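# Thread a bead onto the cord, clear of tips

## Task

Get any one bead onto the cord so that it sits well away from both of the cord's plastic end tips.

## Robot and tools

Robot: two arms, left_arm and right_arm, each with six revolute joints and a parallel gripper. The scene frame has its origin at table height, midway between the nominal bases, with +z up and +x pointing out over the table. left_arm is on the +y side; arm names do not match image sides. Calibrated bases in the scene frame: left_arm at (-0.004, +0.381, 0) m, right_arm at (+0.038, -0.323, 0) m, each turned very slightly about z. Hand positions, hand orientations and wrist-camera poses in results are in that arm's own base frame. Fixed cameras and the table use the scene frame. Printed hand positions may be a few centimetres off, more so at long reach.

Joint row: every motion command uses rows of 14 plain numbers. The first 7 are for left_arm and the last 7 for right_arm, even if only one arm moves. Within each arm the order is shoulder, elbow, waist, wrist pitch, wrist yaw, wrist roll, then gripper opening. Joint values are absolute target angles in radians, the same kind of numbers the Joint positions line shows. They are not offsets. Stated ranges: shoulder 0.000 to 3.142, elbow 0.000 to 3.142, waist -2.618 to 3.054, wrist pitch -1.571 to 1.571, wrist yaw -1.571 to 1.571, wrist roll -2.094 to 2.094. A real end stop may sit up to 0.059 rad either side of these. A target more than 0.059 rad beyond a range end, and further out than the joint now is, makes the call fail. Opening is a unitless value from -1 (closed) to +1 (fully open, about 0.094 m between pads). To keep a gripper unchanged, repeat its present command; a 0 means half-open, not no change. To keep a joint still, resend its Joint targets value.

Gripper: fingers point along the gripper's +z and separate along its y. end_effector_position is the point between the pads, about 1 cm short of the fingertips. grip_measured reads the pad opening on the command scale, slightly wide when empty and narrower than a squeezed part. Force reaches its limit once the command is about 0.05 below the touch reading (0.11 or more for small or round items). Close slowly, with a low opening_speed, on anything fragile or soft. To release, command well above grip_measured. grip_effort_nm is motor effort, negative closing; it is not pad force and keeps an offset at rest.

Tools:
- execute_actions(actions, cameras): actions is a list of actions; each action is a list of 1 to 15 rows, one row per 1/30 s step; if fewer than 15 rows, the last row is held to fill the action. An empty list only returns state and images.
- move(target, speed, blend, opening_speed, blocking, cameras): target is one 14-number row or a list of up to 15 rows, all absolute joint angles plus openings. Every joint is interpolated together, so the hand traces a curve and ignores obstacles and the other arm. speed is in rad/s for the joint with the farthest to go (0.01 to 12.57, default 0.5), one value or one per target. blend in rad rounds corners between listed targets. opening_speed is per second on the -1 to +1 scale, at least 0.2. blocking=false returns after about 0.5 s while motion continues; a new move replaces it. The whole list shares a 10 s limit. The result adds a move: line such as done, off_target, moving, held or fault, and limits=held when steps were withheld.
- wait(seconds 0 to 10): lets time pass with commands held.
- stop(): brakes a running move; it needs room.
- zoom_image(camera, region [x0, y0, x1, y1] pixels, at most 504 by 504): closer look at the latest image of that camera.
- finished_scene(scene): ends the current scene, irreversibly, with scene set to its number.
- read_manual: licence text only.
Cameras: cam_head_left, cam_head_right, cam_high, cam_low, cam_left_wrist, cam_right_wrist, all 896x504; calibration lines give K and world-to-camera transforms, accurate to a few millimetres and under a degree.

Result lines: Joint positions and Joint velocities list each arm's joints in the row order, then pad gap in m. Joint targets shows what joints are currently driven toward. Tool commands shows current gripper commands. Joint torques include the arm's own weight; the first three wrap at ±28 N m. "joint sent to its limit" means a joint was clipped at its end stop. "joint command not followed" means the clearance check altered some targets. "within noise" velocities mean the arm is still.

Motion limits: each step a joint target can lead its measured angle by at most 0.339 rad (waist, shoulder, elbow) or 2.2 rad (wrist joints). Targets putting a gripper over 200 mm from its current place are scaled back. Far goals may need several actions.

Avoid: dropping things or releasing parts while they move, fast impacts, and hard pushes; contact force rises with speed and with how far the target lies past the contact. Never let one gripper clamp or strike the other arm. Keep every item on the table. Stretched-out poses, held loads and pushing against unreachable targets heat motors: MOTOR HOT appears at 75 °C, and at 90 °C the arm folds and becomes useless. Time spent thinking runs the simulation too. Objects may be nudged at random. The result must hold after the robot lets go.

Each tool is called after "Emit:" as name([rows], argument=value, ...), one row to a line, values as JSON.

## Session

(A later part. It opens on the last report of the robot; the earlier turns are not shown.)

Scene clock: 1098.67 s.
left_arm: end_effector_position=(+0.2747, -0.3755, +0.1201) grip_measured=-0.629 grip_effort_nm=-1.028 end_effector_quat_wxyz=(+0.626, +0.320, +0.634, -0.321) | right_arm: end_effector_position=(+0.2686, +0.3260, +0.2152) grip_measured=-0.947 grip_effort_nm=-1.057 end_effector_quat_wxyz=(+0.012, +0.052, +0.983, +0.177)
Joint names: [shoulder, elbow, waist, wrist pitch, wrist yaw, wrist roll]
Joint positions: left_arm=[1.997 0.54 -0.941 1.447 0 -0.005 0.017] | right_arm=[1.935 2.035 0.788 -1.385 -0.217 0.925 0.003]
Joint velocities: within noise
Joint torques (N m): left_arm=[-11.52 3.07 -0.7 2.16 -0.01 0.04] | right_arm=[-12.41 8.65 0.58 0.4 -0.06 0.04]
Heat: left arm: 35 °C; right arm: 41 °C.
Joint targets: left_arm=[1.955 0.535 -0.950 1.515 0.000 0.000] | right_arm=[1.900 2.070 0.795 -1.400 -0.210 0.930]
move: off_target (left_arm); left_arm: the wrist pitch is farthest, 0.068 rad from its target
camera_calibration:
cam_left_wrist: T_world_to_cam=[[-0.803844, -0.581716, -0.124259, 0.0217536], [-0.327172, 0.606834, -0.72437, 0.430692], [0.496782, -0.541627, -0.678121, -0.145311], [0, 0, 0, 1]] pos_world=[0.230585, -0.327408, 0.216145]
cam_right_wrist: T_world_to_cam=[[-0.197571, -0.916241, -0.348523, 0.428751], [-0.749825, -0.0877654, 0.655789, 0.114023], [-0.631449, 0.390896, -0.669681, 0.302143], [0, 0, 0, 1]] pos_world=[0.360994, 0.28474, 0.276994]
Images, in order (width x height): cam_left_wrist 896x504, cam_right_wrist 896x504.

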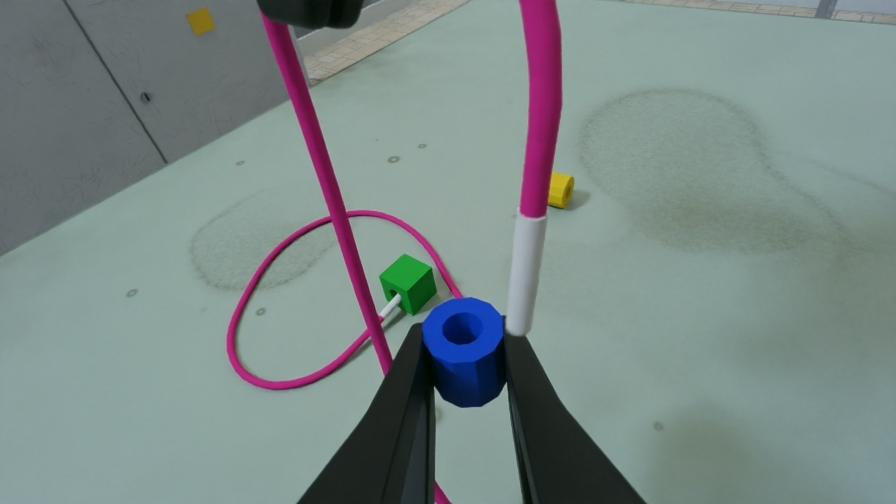

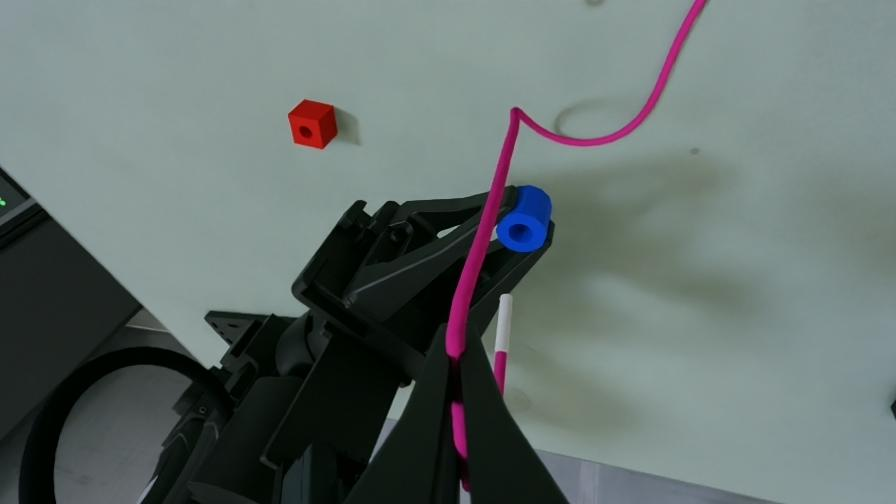

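Emit:
move(target=[1.98,0.535,-0.95,1.515,0,0,-0.75,1.935,2.02,0.50,-1.385,-0.2,0.5,-1.0], speed=0.5)

Scene clock: 1189.67 s.
left_arm: end_effector_position=(+0.2747, -0.3755, +0.1201) grip_measured=-0.629 grip_effort_nm=-1.033 end_effector_quat_wxyz=(+0.626, +0.320, +0.634, -0.321) | right_arm: end_effector_position=(+0.3514, +0.2339, +0.2147) grip_measured=-0.947 grip_effort_nm=-1.057 end_effector_quat_wxyz=(+0.075, -0.010, +0.985, +0.157)
Joint names: [shoulder, elbow, waist, wrist pitch, wrist yaw, wrist roll]
Joint positions: left_arm=[1.997 0.54 -0.941 1.447 0 -0.005 0.017] | right_arm=[1.935 2.035 0.498 -1.386 -0.206 0.507 0.003]
Joint velocities: within noise
Joint torques (N m): left_arm=[-9.25 3.06 -0.7 2.15 -0.01 0.04] | right_arm=[-9.48 4.92 0.18 0.55 -0.06 -0.04]
Heat: left arm: 38 °C; right arm: 38 °C.
Joint targets: left_arm=[1.980 0.535 -0.950 1.515 0.000 0.000] | right_arm=[1.935 2.020 0.500 -1.385 -0.200 0.500]
move: off_target (left_arm); left_arm: the wrist pitch is farthest, 0.068 rad from its target
camera_calibration:
cam_left_wrist: T_world_to_cam=[[-0.803844, -0.581716, -0.124259, 0.0217536], [-0.327172, 0.606834, -0.72437, 0.430692], [0.496782, -0.541627, -0.678121, -0.145311], [0, 0, 0, 1]] pos_world=[0.230585, -0.327408, 0.216145]
cam_right_wrist: T_world_to_cam=[[-0.0560099, -0.945099, -0.321949, 0.311788], [-0.825248, -0.137678, 0.547731, 0.22967], [-0.561986, 0.296366, -0.77223, 0.409851], [0, 0, 0, 1]] pos_world=[0.437328, 0.204826, 0.291082]

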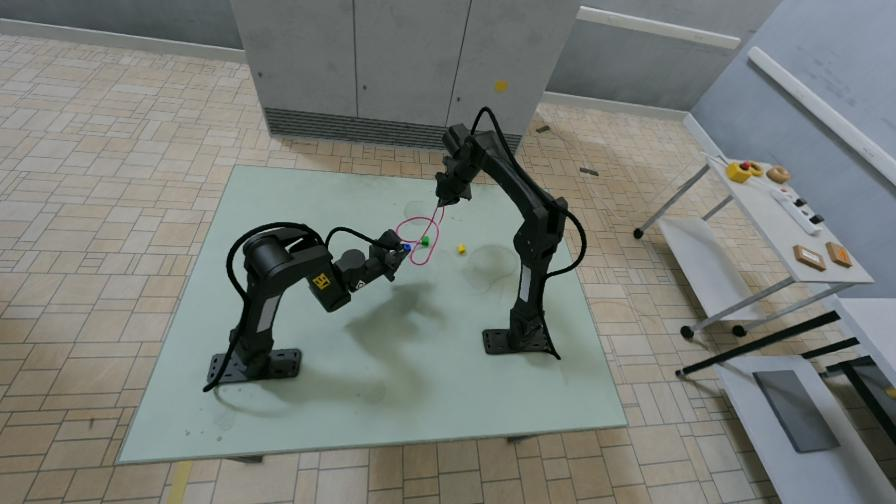

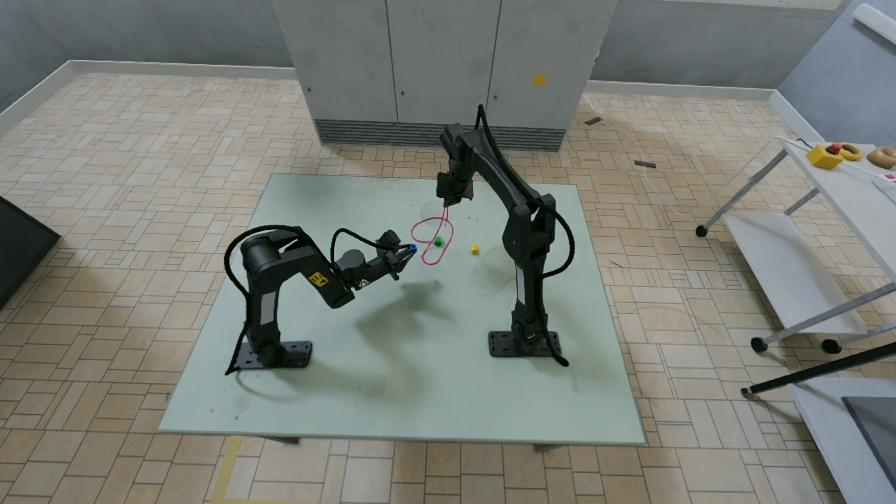

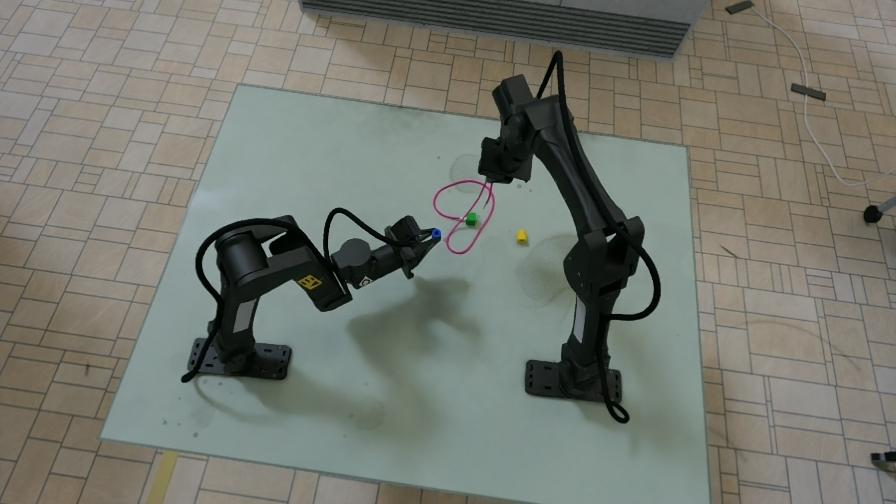

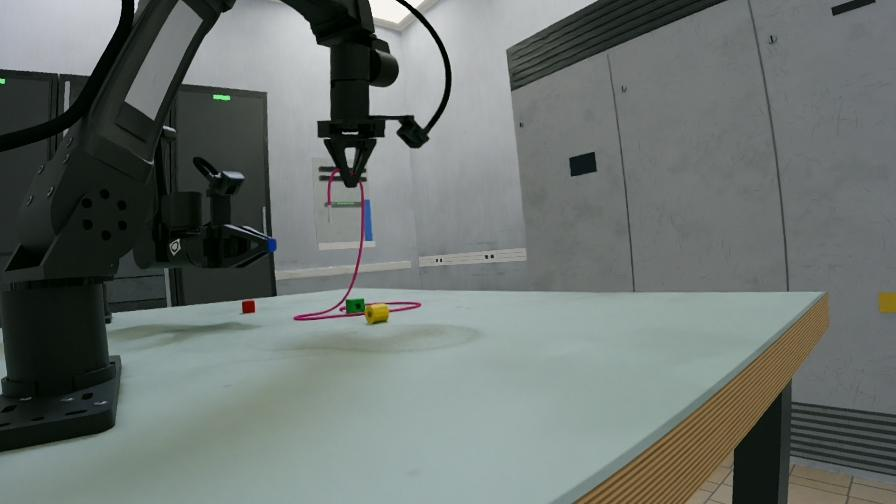

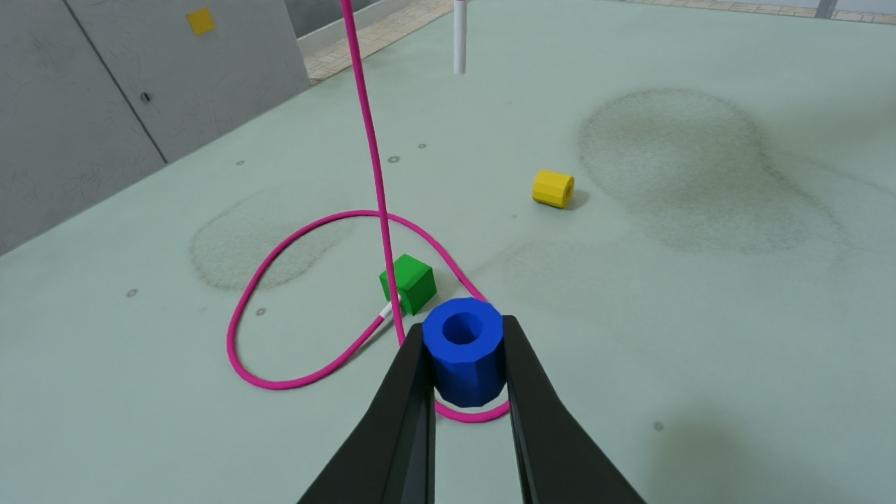

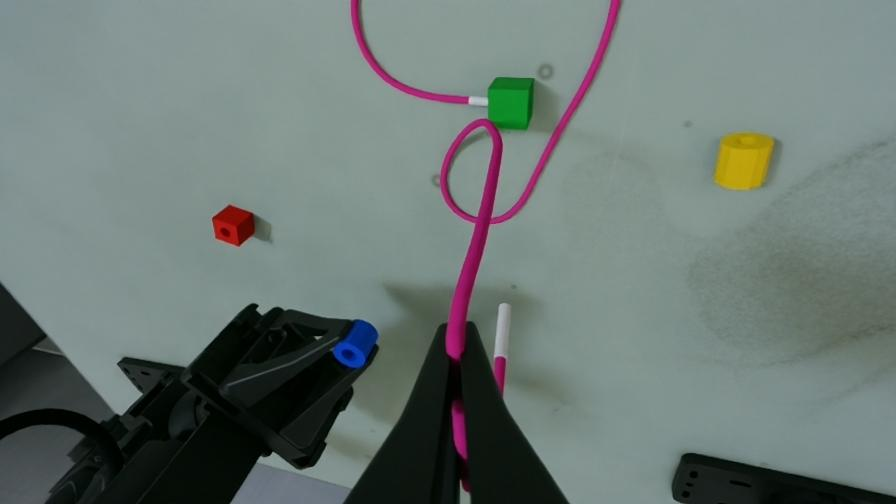

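Emit:
move([
  [1.98,0.535,-0.95,1.515,0,0,-0.75,2.04,1.90,0.35,-1.27,0,-2.05,-1.0],
  [1.98,0.535,-0.95,1.515,0,0,-0.75,2.094,1.532,0.35,-0.89,0,-2.05,-1.0],
], speed=[1.0,0.3], cameras=["cam_head_right","cam_low","cam_right_wrist","cam_high"])

Scene clock: 1284.13 s.
left_arm: end_effector_position=(+0.2747, -0.3755, +0.1201) grip_measured=-0.629 grip_effort_nm=-1.028 end_effector_quat_wxyz=(+0.626, +0.320, +0.634, -0.321) | right_arm: end_effector_position=(+0.3967, +0.1482, +0.0293) grip_measured=-0.947 grip_effort_nm=-1.057 end_effector_quat_wxyz=(-0.043, +0.930, -0.362, +0.052)
Joint names: [shoulder, elbow, waist, wrist pitch, wrist yaw, wrist roll]
Joint positions: left_arm=[1.997 0.54 -0.941 1.447 0 -0.005 0.017] | right_arm=[2.082 1.546 0.357 -0.901 0.004 -2.042 0.003]
Joint velocities: within noise
Joint torques (N m): left_arm=[-9.22 3.06 -0.7 2.15 -0.01 0.04] | right_arm=[-9.62 4.82 -0.65 0.34 -0.06 -0.06]
Heat: left arm: 40 °C; right arm: 36 °C.
Joint targets: left_arm=[1.980 0.535 -0.950 1.515 0.000 0.000] | right_arm=[2.094 1.532 0.350 -0.890 0.000 -2.050]
move: off_target (left_arm); left_arm: the wrist pitch is farthest, 0.068 rad from its target
camera_calibration:
cam_right_wrist: T_world_to_cam=[[0.739307, 0.661979, 0.123321, -0.393092], [0.401228, -0.580146, 0.708835, -0.0688875], [0.540778, -0.474567, -0.694511, -0.00793455], [0, 0, 0, 1]] pos_world=[0.322546, 0.216488, 0.0917957]
Images, in order (width x height): cam_head_right 896x504, cam_high 896x504, cam_low 896x504, cam_right_wrist 896x504.

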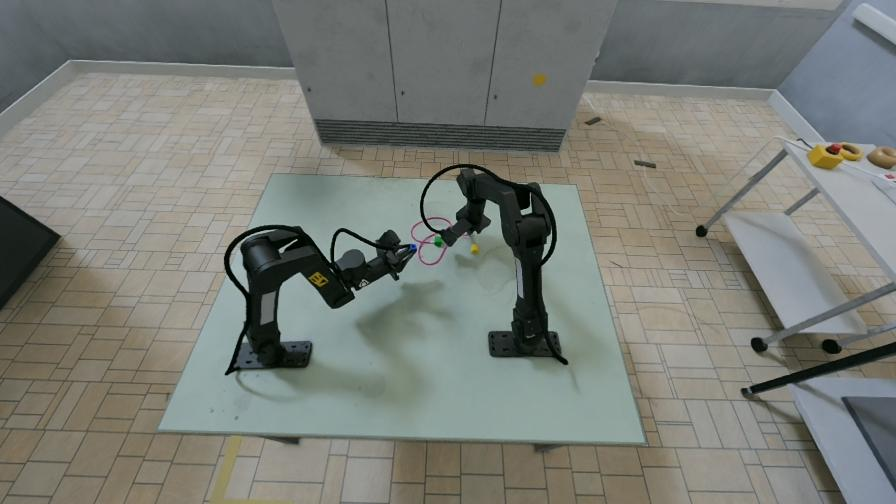

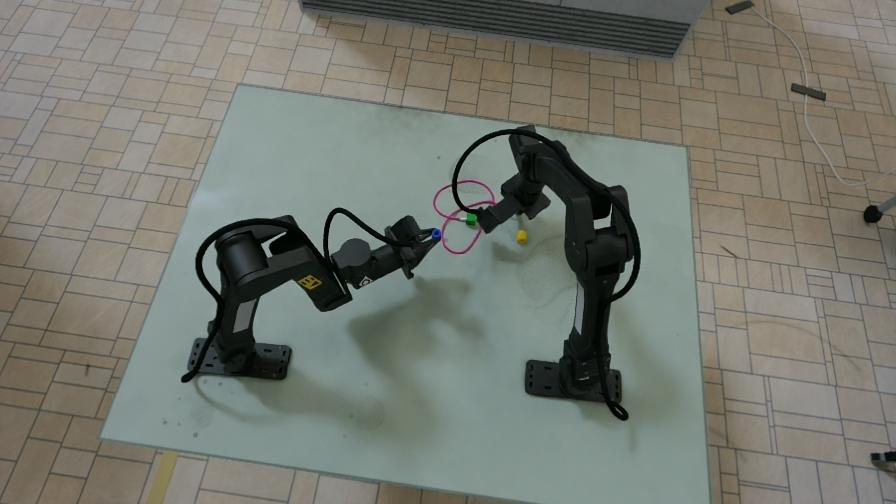

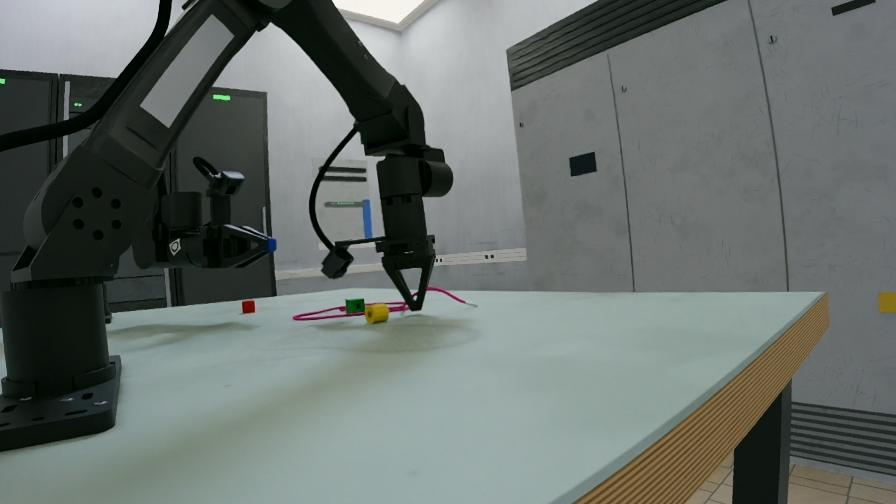

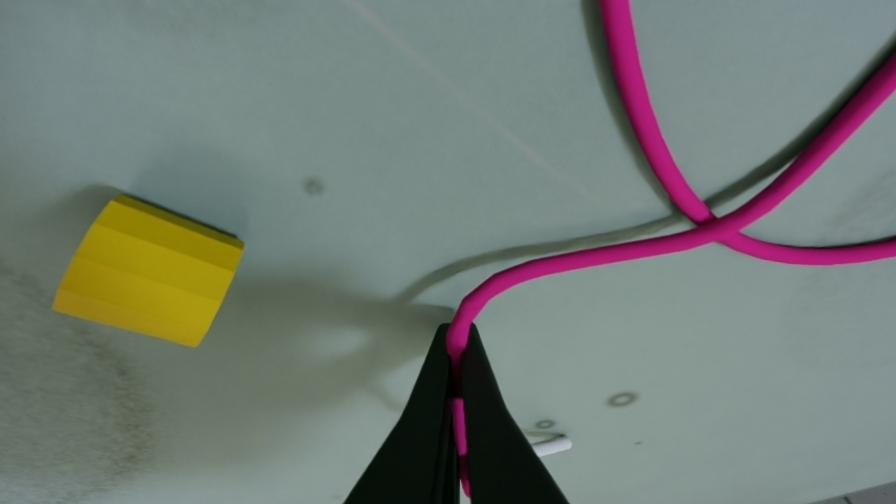

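Emit:
move([
  [1.98,0.535,-0.95,1.515,0,0,-0.75,2.094,1.532,0.35,-0.89,0,-2.05,-0.5],
  [1.98,0.535,-0.95,1.515,0,0,-0.75,2.04,1.72,0.35,-1.12,0,-2.05,-0.5],
  [1.98,0.535,-0.95,1.515,0,0,-0.75,1.93,1.93,0.40,-1.38,0,1.05,-0.5],
], speed=[0.3,0.4,1.2], opening_speed=0.5, cameras=["cam_high","cam_right_wrist","cam_left_wrist"])

Scene clock: 1297.87 s.
left_arm: end_effector_position=(+0.2747, -0.3755, +0.1201) grip_measured=-0.629 grip_effort_nm=-1.038 end_effector_quat_wxyz=(+0.626, +0.320, +0.634, -0.321) | right_arm: end_effector_position=(+0.3723, +0.1551, +0.1534) grip_measured=-0.503 grip_effort_nm=0.120 end_effector_quat_wxyz=(+0.045, +0.319, +0.946, +0.041)
Joint names: [shoulder, elbow, waist, wrist pitch, wrist yaw, wrist roll]
Joint positions: left_arm=[1.997 0.54 -0.941 1.447 0 -0.005 0.017] | right_arm=[1.976 1.89 0.391 -1.363 -0.002 1.042 0.023]
Joint velocities: within noise
Joint torques (N m): left_arm=[-9.22 3.06 -0.7 2.15 -0.01 0.04] | right_arm=[-13.55 9.14 0.79 0.08 0 0.07]
Heat: left arm: 40 °C; right arm: 39 °C.
Joint targets: left_arm=[1.980 0.535 -0.950 1.515 0.000 0.000] | right_arm=[1.930 1.930 0.400 -1.380 0.000 1.050]
move: off_target (left_arm, right_arm); left_arm: the wrist pitch is farthest, 0.068 rad from its target; right_arm: the shoulder is farthest, 0.046 rad from its target
camera_calibration:
cam_left_wrist: T_world_to_cam=[[-0.803844, -0.581716, -0.124259, 0.0217536], [-0.327172, 0.606834, -0.72437, 0.430692], [0.496782, -0.541627, -0.678121, -0.145311], [0, 0, 0, 1]] pos_world=[0.230585, -0.327408, 0.216145]
cam_right_wrist: T_world_to_cam=[[-0.676677, -0.727781, -0.111553, 0.383906], [-0.611629, 0.471279, 0.635457, 0.0823124], [-0.409901, 0.498228, -0.764035, 0.308437], [0, 0, 0, 1]] pos_world=[0.436554, 0.0869356, 0.226177]
Images, in order (width x height): cam_high 896x504, cam_left_wrist 896x504, cam_right_wrist 896x504.

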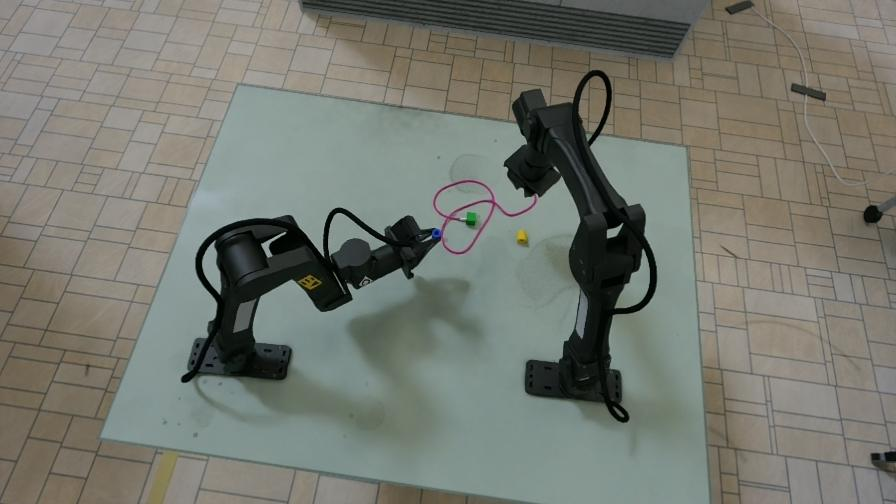

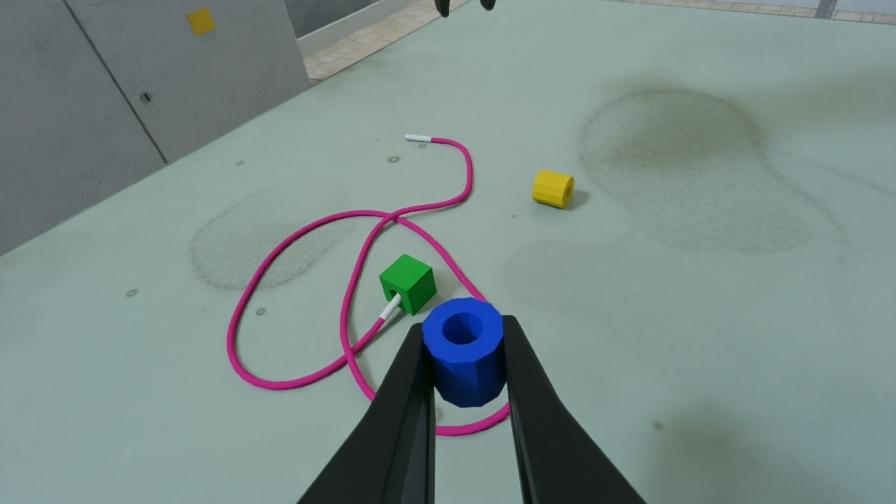

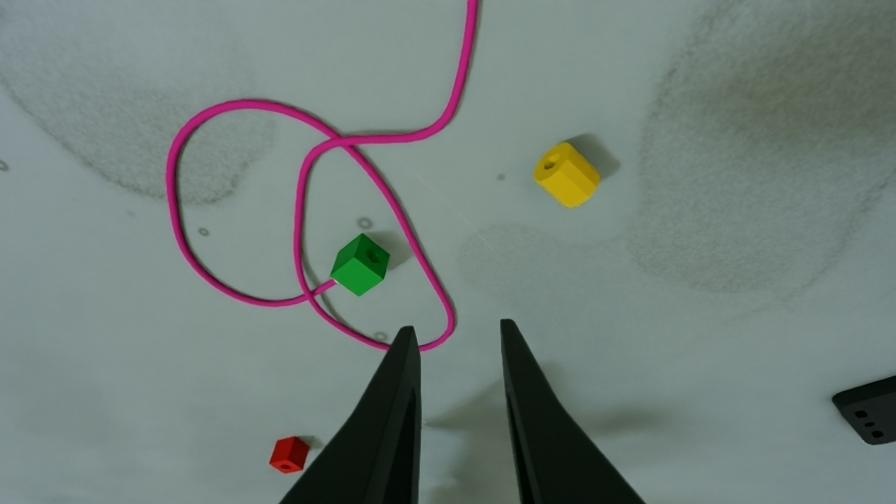

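Emit:
move(target=[1.98,0.535,-0.95,1.515,0,0,-0.75,2.098,1.96,0.368,-1.257,0,1.85,-0.5], speed=0.8, cameras=["cam_right_wrist"])

Scene clock: 1335.07 s.
left_arm: end_effector_position=(+0.2747, -0.3755, +0.1201) grip_measured=-0.629 grip_effort_nm=-1.028 end_effector_quat_wxyz=(+0.626, +0.320, +0.634, -0.321) | right_arm: end_effector_position=(+0.4044, +0.1613, +0.1212) grip_measured=-0.503 grip_effort_nm=0.120 end_effector_quat_wxyz=(+0.029, +0.667, +0.742, +0.063)
Joint names: [shoulder, elbow, waist, wrist pitch, wrist yaw, wrist roll]
Joint positions: left_arm=[1.997 0.54 -0.941 1.447 0 -0.005 0.017] | right_arm=[2.083 1.917 0.376 -1.265 -0.004 1.84 0.023]
Joint velocities: within noise
Joint torques (N m): left_arm=[-9.22 3.07 -0.7 2.15 -0.01 0.03] | right_arm=[-9.87 9.4 -0.66 0.32 0.02 0.1]
Heat: left arm: 41 °C; right arm: 43 °C.
Joint targets: left_arm=[1.980 0.535 -0.950 1.515 0.000 0.000] | right_arm=[2.098 1.960 0.368 -1.257 0.000 1.850]
move: off_target (left_arm, right_arm); left_arm: the wrist pitch is farthest, 0.068 rad from its target; right_arm: the elbow is farthest, 0.043 rad from its target
camera_calibration:
cam_right_wrist: T_world_to_cam=[[-0.991801, -0.00206981, -0.127774, 0.418817], [-0.0928603, 0.698581, 0.70948, -0.135978], [0.087792, 0.715528, -0.693046, 0.0490013], [0, 0, 0, 1]] pos_world=[0.398454, 0.0607968, 0.183948]
Images, in order (width x height): cam_right_wrist 896x504.

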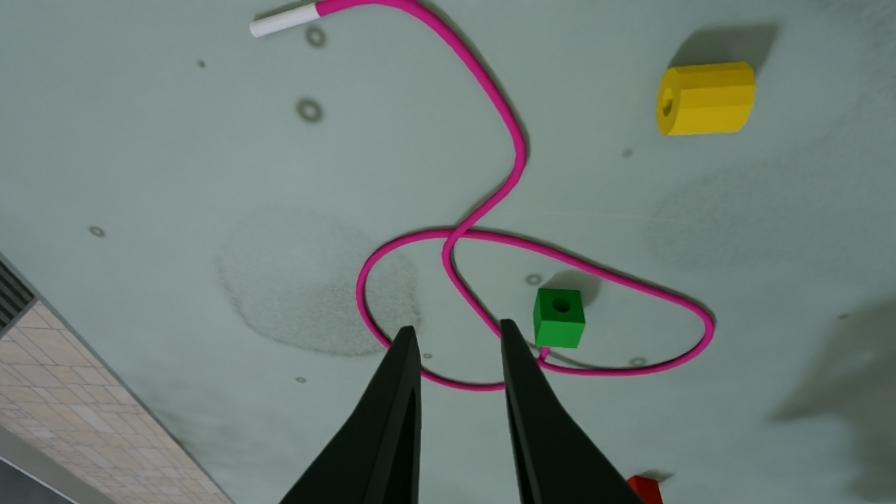

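Emit:
move(target=[1.98,0.535,-0.95,1.515,0,0,-0.75,2.094,1.61,0.411,-0.969,0,1.916,-0.5], speed=0.5, cameras=["cam_right_wrist"])

Scene clock: 1372.53 s.
left_arm: end_effector_position=(+0.2747, -0.3755, +0.1201) grip_measured=-0.629 grip_effort_nm=-1.033 end_effector_quat_wxyz=(+0.626, +0.320, +0.634, -0.321) | right_arm: end_effector_position=(+0.3931, +0.1706, +0.0474) grip_measured=-0.503 grip_effort_nm=0.120 end_effector_quat_wxyz=(+0.025, +0.681, +0.729, +0.062)
Joint names: [shoulder, elbow, waist, wrist pitch, wrist yaw, wrist roll]
Joint positions: left_arm=[1.997 0.54 -0.941 1.447 0 -0.005 0.017] | right_arm=[2.083 1.623 0.405 -0.977 -0.005 1.907 0.023]
Joint velocities: within noise
Joint torques (N m): left_arm=[-9.22 3.07 -0.7 2.16 -0.01 0.03] | right_arm=[-10.02 4.98 0.5 0.35 0.03 0.12]
Heat: left arm: 41 °C; right arm: 40 °C.
Joint targets: left_arm=[1.980 0.535 -0.950 1.515 0.000 0.000] | right_arm=[2.094 1.610 0.411 -0.969 0.000 1.916]
move: off_target (left_arm); left_arm: the wrist pitch is farthest, 0.068 rad from its target
camera_calibration:
cam_right_wrist: T_world_to_cam=[[-0.992354, 0.0351323, -0.118322, 0.391595], [-0.0606182, 0.696335, 0.715152, -0.103687], [0.107517, 0.716857, -0.688881, -0.0160181], [0, 0, 0, 1]] pos_world=[0.384038, 0.0699261, 0.109452]
Images, in order (width x height): cam_right_wrist 896x504.

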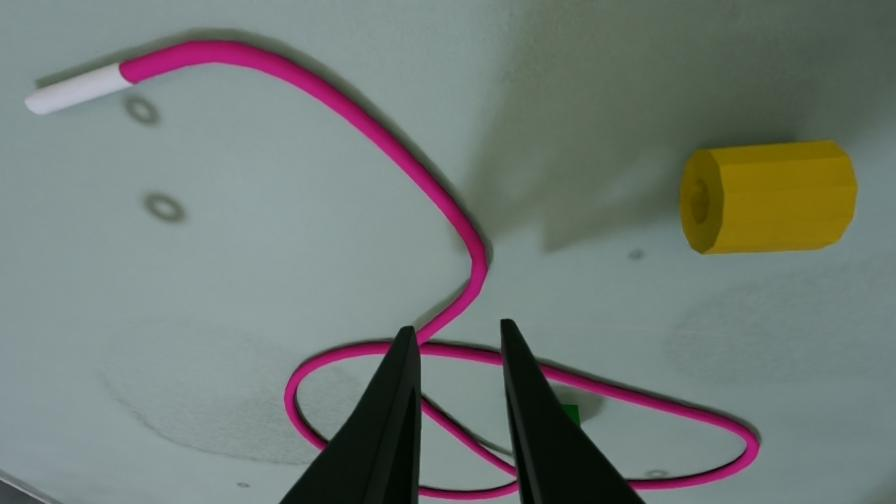

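Emit:
move([
  [1.98,0.535,-0.95,1.515,0,0,-0.75,2.131,1.552,0.411,-0.888,0,1.916,-0.5],
  [1.98,0.535,-0.95,1.515,0,0,-0.75,2.131,1.552,0.411,-0.888,0,1.916,-1.0],
], speed=[0.2,0.3], opening_speed=0.6, cameras=["cam_right_wrist"])

Scene clock: 1387.33 s.
left_arm: end_effector_position=(+0.2747, -0.3755, +0.1201) grip_measured=-0.629 grip_effort_nm=-1.033 end_effector_quat_wxyz=(+0.626, +0.320, +0.634, -0.321) | right_arm: end_effector_position=(+0.3953, +0.1720, +0.0256) grip_measured=-0.945 grip_effort_nm=-0.999 end_effector_quat_wxyz=(+0.025, +0.681, +0.729, +0.065)
Joint names: [shoulder, elbow, waist, wrist pitch, wrist yaw, wrist roll]
Joint positions: left_arm=[1.997 0.54 -0.941 1.447 0 -0.005 0.017] | right_arm=[2.11 1.574 0.405 -0.896 -0.007 1.908 0.003]
Joint velocities: within noise
Joint torques (N m): left_arm=[-9.24 3.08 -0.7 2.16 -0.02 0.03] | right_arm=[-9.25 4.26 0.49 0.33 0.06 0.09]
Heat: left arm: 41 °C; right arm: 40 °C.
Joint targets: left_arm=[1.980 0.535 -0.950 1.515 0.000 0.000] | right_arm=[2.131 1.552 0.411 -0.888 0.000 1.916]
move: off_target (left_arm); left_arm: the wrist pitch is farthest, 0.068 rad from its target
camera_calibration:
cam_right_wrist: T_world_to_cam=[[-0.991854, 0.0364543, -0.122053, 0.390838], [-0.0628614, 0.693295, 0.717907, -0.0876752], [0.11079, 0.719731, -0.685356, -0.0341487], [0, 0, 0, 1]] pos_world=[0.385926, 0.071115, 0.0872417]
Images, in order (width x height): cam_right_wrist 896x504.

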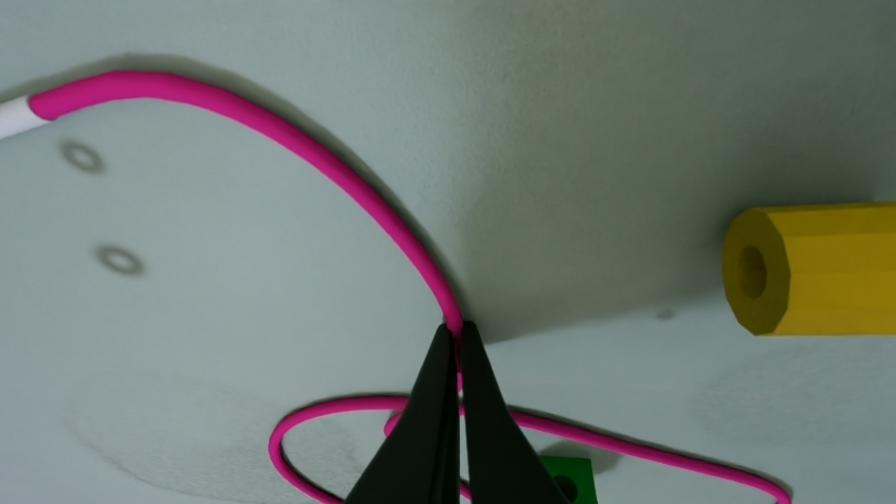

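Emit:
move([
  [1.98,0.535,-0.95,1.515,0,0,-0.75,2.098,1.96,0.411,-1.257,0,1.916,-1.0],
  [1.98,0.535,-0.95,1.515,0,0,-0.75,1.78,2.09,0.55,-1.39,-0.2,0.8,-1.0],
  [1.98,0.535,-0.95,1.515,0,0,-0.75,1.60,1.95,0.70,-1.29,-0.2,0,-1.0],
], speed=[0.4,0.6,0.5], blend=[0.1,0.15,0], cameras=["cam_low","cam_left_wrist","cam_right_wrist"])

Scene clock: 1423.20 s.
left_arm: end_effector_position=(+0.2747, -0.3755, +0.1201) grip_measured=-0.629 grip_effort_nm=-1.028 end_effector_quat_wxyz=(+0.626, +0.320, +0.634, -0.321) | right_arm: end_effector_position=(+0.2726, +0.2725, +0.3137) grip_measured=-0.948 grip_effort_nm=-1.057 end_effector_quat_wxyz=(+0.237, -0.347, +0.889, +0.185)
Joint names: [shoulder, elbow, waist, wrist pitch, wrist yaw, wrist roll]
Joint positions: left_arm=[1.997 0.54 -0.941 1.447 0 -0.005 0.017] | right_arm=[1.635 1.966 0.693 -1.319 -0.194 0.008 0.002]
Joint velocities: within noise
Joint torques (N m): left_arm=[-9.24 3.07 -0.7 2.15 -0.01 0.04] | right_arm=[-9.4 4.75 0.54 1.33 -0.15 -0.08]
Heat: left arm: 42 °C; right arm: 39 °C.
Joint targets: left_arm=[1.980 0.535 -0.950 1.515 0.000 0.000] | right_arm=[1.600 1.950 0.700 -1.290 -0.200 0.000]
move: off_target (left_arm); left_arm: the wrist pitch is farthest, 0.068 rad from its target
camera_calibration:
cam_left_wrist: T_world_to_cam=[[-0.803844, -0.581716, -0.124259, 0.0217536], [-0.327172, 0.606834, -0.72437, 0.430692], [0.496782, -0.541627, -0.678121, -0.145311], [0, 0, 0, 1]] pos_world=[0.230585, -0.327408, 0.216145]
cam_right_wrist: T_world_to_cam=[[0.63501, -0.740652, -0.219536, 0.0995055], [-0.7243, -0.669654, 0.164175, 0.353619], [-0.26861, 0.054757, -0.961691, 0.475881], [0, 0, 0, 1]] pos_world=[0.320766, 0.284444, 0.42144]
Images, in order (width x height): cam_low 896x504, cam_left_wrist 896x504, cam_right_wrist 896x504.

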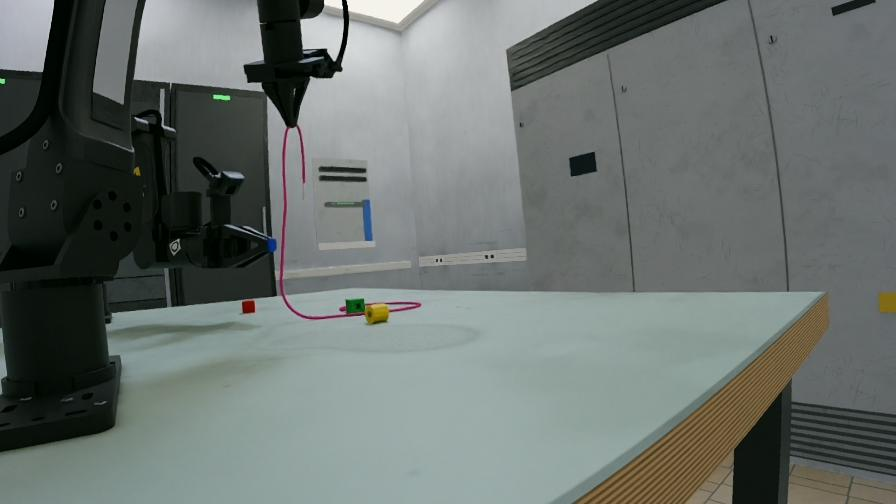

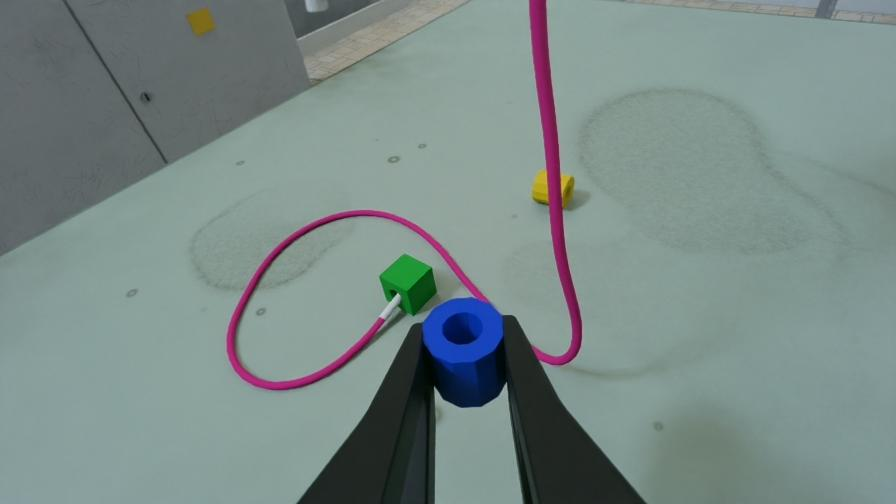

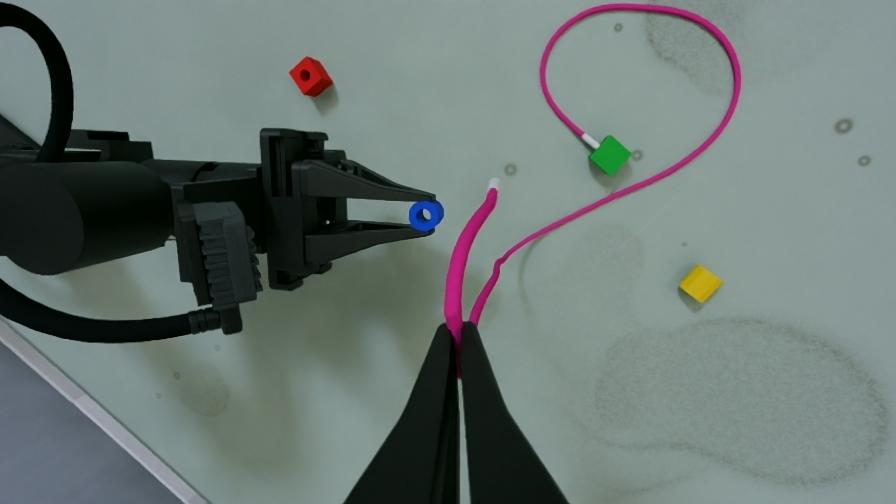

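Emit:
move(target=[1.98,0.535,-0.95,1.515,0,0,-0.75,1.471,1.70,0.83,-1.157,-0.205,0,-1.0], speed=0.3, cameras=["cam_low","cam_left_wrist","cam_right_wrist"])

Emit:
wait(seconds=2.0, cameras=["cam_left_wrist","cam_right_wrist"])

Scene clock: 1444.63 s.
left_arm: end_effector_position=(+0.2747, -0.3755, +0.1201) grip_measured=-0.629 grip_effort_nm=-1.028 end_effector_quat_wxyz=(+0.626, +0.320, +0.634, -0.321) | right_arm: end_effector_position=(+0.2234, +0.2936, +0.2882) grip_measured=-0.948 grip_effort_nm=-1.053 end_effector_quat_wxyz=(+0.228, -0.404, +0.862, +0.203)
Joint names: [shoulder, elbow, waist, wrist pitch, wrist yaw, wrist roll]
Joint positions: left_arm=[1.997 0.54 -0.941 1.447 0 -0.005 0.017] | right_arm=[1.507 1.716 0.823 -1.187 -0.196 0.007 0.002]
Joint velocities: within noise
Joint torques (N m): left_arm=[-9.25 3.08 -0.7 2.16 -0.01 0.04] | right_arm=[-8.64 5.03 0.57 1.37 -0.19 -0.04]
Heat: left arm: 42 °C; right arm: 39 °C.
Joint targets: left_arm=[1.980 0.535 -0.950 1.515 0.000 0.000] | right_arm=[1.471 1.700 0.830 -1.157 -0.205 0.000]
move: off_target (left_arm, right_arm); left_arm: the wrist pitch is farthest, 0.068 rad from its target; right_arm: the shoulder is farthest, 0.036 rad from its target
camera_calibration:
cam_left_wrist: T_world_to_cam=[[-0.803844, -0.581716, -0.124259, 0.0217536], [-0.327172, 0.606834, -0.72437, 0.430692], [0.496782, -0.541627, -0.678121, -0.145311], [0, 0, 0, 1]] pos_world=[0.230585, -0.327408, 0.216145]
cam_right_wrist: T_world_to_cam=[[0.728342, -0.648812, -0.220366, 0.0931751], [-0.63081, -0.760478, 0.154114, 0.344869], [-0.267574, 0.0267615, -0.963166, 0.445455], [0, 0, 0, 1]] pos_world=[0.268876, 0.310797, 0.396431]
Images, in order (width x height): cam_low 896x504, cam_left_wrist 896x504, cam_right_wrist 896x504.

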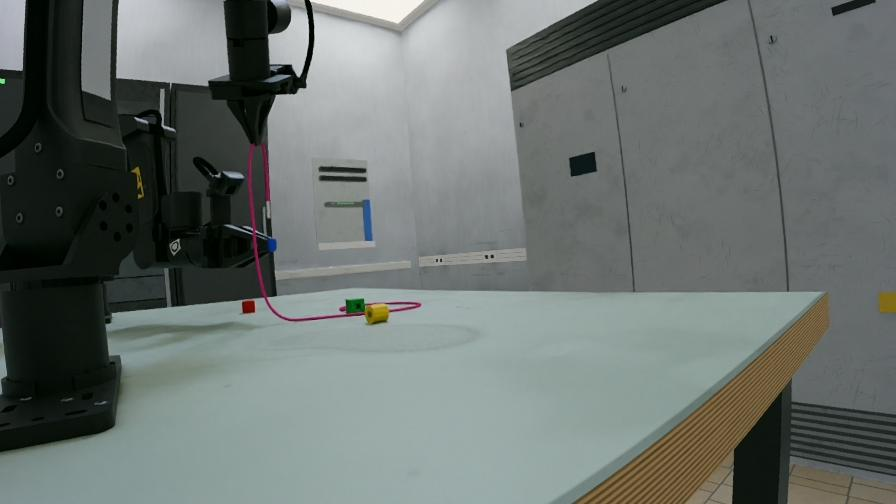

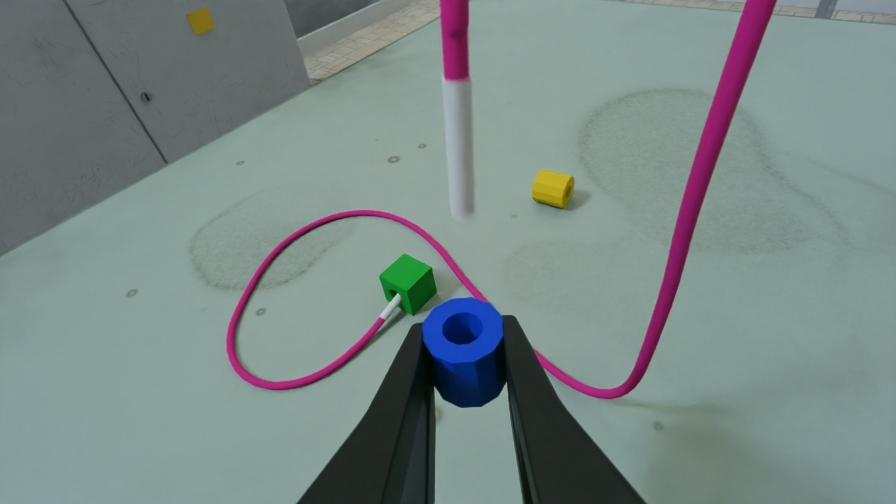

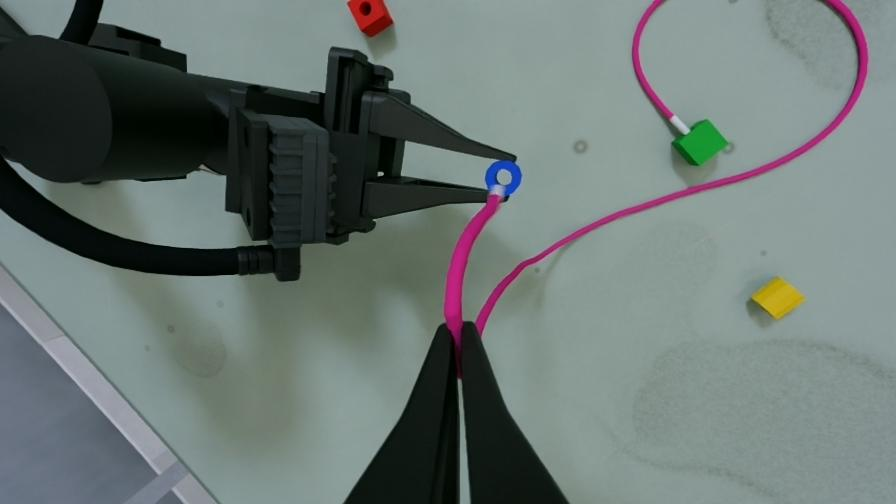

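Scene clock: 1446.63 s.
left_arm: end_effector_position=(+0.2747, -0.3755, +0.1201) grip_measured=-0.629 grip_effort_nm=-1.033 end_effector_quat_wxyz=(+0.626, +0.320, +0.634, -0.321) | right_arm: end_effector_position=(+0.2235, +0.2937, +0.2883) grip_measured=-0.948 grip_effort_nm=-1.053 end_effector_quat_wxyz=(+0.228, -0.404, +0.862, +0.203)
Joint names: [shoulder, elbow, waist, wrist pitch, wrist yaw, wrist roll]
Joint positions: left_arm=[1.997 0.54 -0.941 1.447 0 -0.005 0.017] | right_arm=[1.507 1.716 0.823 -1.187 -0.196 0.007 0.002]
Joint velocities: within noise
Joint torques (N m): left_arm=[-9.24 3.06 -0.69 2.15 -0.01 0.04] | right_arm=[-8.65 5.11 0.59 1.36 -0.18 -0.06]
Heat: left arm: 42 °C; right arm: 38 °C.
Joint targets: left_arm=[1.980 0.535 -0.950 1.515 0.000 0.000] | right_arm=[1.471 1.700 0.830 -1.157 -0.205 0.000]
Tool commands: left_gripper/opening=-0.75 right_gripper/opening=-1.0
wait: 2.00 s; at rest by 0.17 s
camera_calibration:
cam_left_wrist: T_world_to_cam=[[-0.803844, -0.581716, -0.124259, 0.0217536], [-0.327172, 0.606834, -0.72437, 0.430692], [0.496782, -0.541627, -0.678121, -0.145311], [0, 0, 0, 1]] pos_world=[0.230585, -0.327408, 0.216145]
cam_right_wrist: T_world_to_cam=[[0.728424, -0.648736, -0.220321, 0.0931985], [-0.630926, -0.760525, 0.153406, 0.345254], [-0.267079, 0.0272614, -0.963289, 0.445308], [0, 0, 0, 1]] pos_world=[0.268874, 0.310896, 0.39653]
Images, in order (width x height): cam_left_wrist 896x504, cam_right_wrist 896x504.

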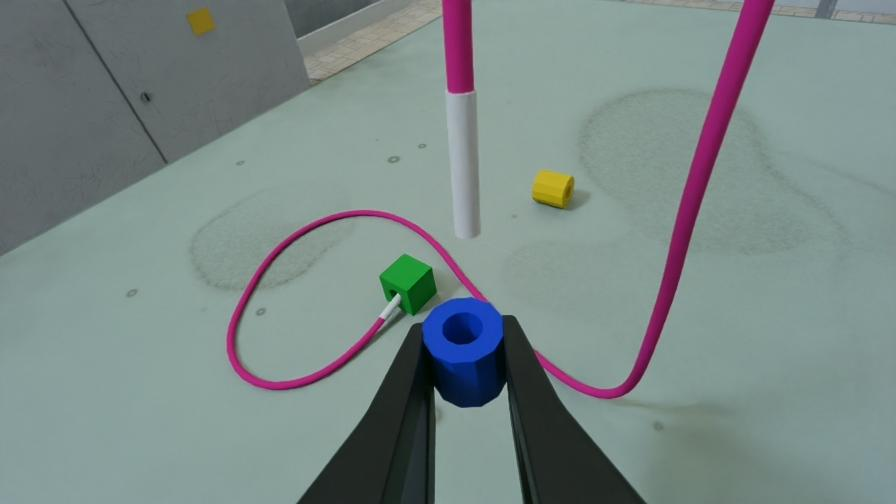

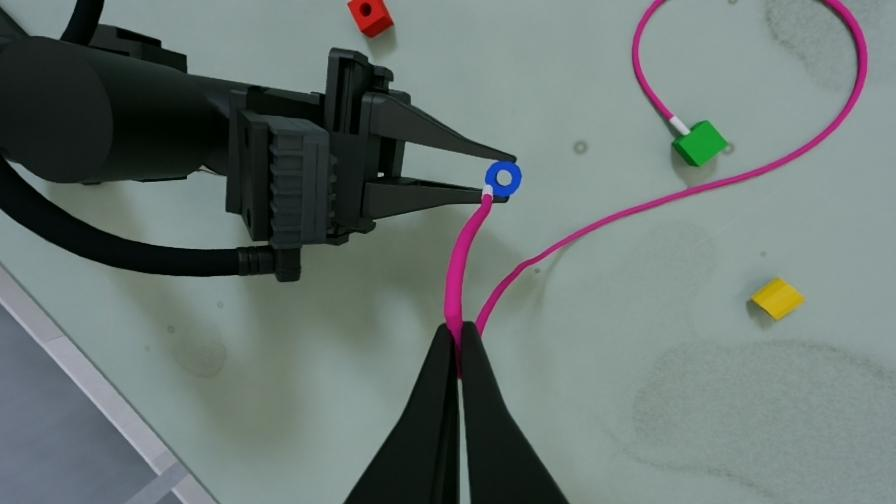

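Emit:
wait(seconds=2.0, cameras=["cam_left_wrist","cam_right_wrist"])

Emit:
zoom_image(camera="cam_right_wrist", region=[420, 120, 580, 210])

Scene clock: 1452.70 s.
left_arm: end_effector_position=(+0.2747, -0.3755, +0.1201) grip_measured=-0.629 grip_effort_nm=-1.023 end_effector_quat_wxyz=(+0.626, +0.320, +0.634, -0.321) | right_arm: end_effector_position=(+0.2235, +0.2937, +0.2884) grip_measured=-0.948 grip_effort_nm=-1.057 end_effector_quat_wxyz=(+0.229, -0.404, +0.862, +0.203)
Joint names: [shoulder, elbow, waist, wrist pitch, wrist yaw, wrist roll]
Joint positions: left_arm=[1.997 0.54 -0.941 1.447 0 -0.005 0.017] | right_arm=[1.507 1.716 0.823 -1.186 -0.196 0.007 0.002]
Joint velocities: within noise
Joint torques (N m): left_arm=[-9.24 3.07 -0.7 2.15 -0.01 0.04] | right_arm=[-8.68 5.14 0.53 1.36 -0.21 -0.05]
Heat: left arm: 42 °C; right arm: 37 °C.
Joint targets: left_arm=[1.980 0.535 -0.950 1.515 0.000 0.000] | right_arm=[1.471 1.700 0.830 -1.157 -0.205 0.000]
Tool commands: left_gripper/opening=-0.75 right_gripper/opening=-1.0
wait: 2.00 s; at rest from the start
camera_calibration:
cam_left_wrist: T_world_to_cam=[[-0.803844, -0.581716, -0.124259, 0.0217536], [-0.327172, 0.606834, -0.72437, 0.430692], [0.496782, -0.541627, -0.678121, -0.145311], [0, 0, 0, 1]] pos_world=[0.230585, -0.327408, 0.216145]
cam_right_wrist: T_world_to_cam=[[0.728527, -0.64862, -0.220319, 0.0931561], [-0.630926, -0.760613, 0.15297, 0.345438], [-0.266797, 0.0275625, -0.963359, 0.445262], [0, 0, 0, 1]] pos_world=[0.268873, 0.310895, 0.39663]
Images, in order (width x height): cam_left_wrist 896x504, cam_right_wrist 896x504.

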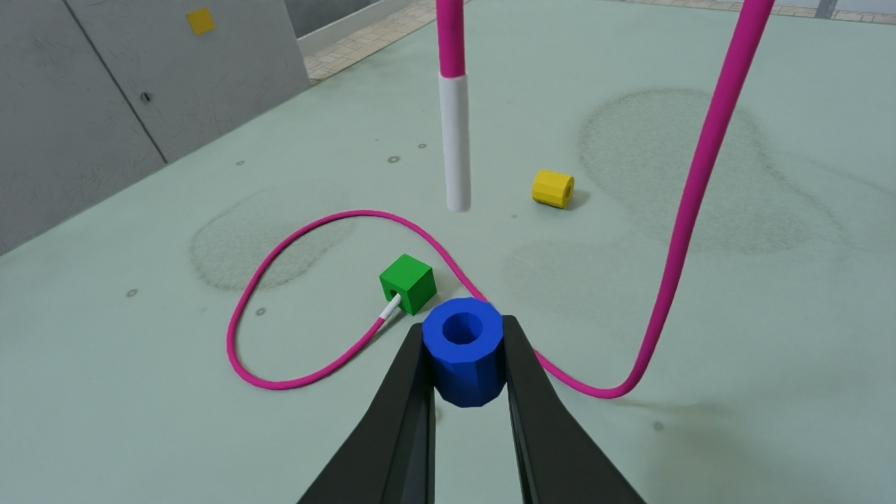

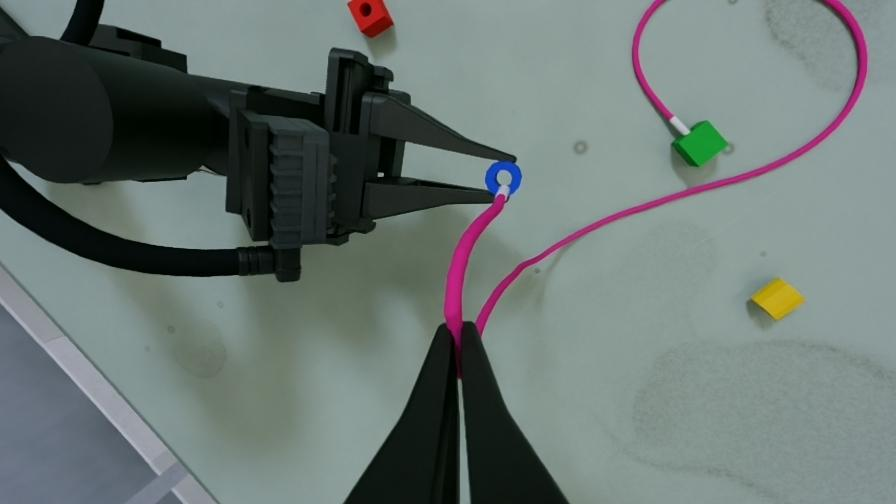

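Scaled by 3.150 from the camera's 896x504 image, which has a finer 1280x720 frame.

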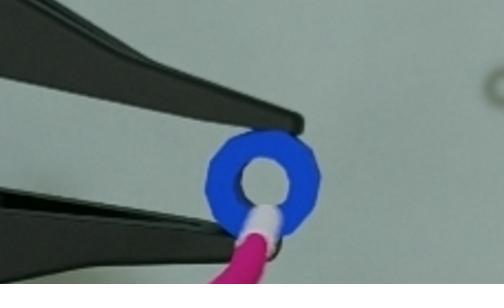

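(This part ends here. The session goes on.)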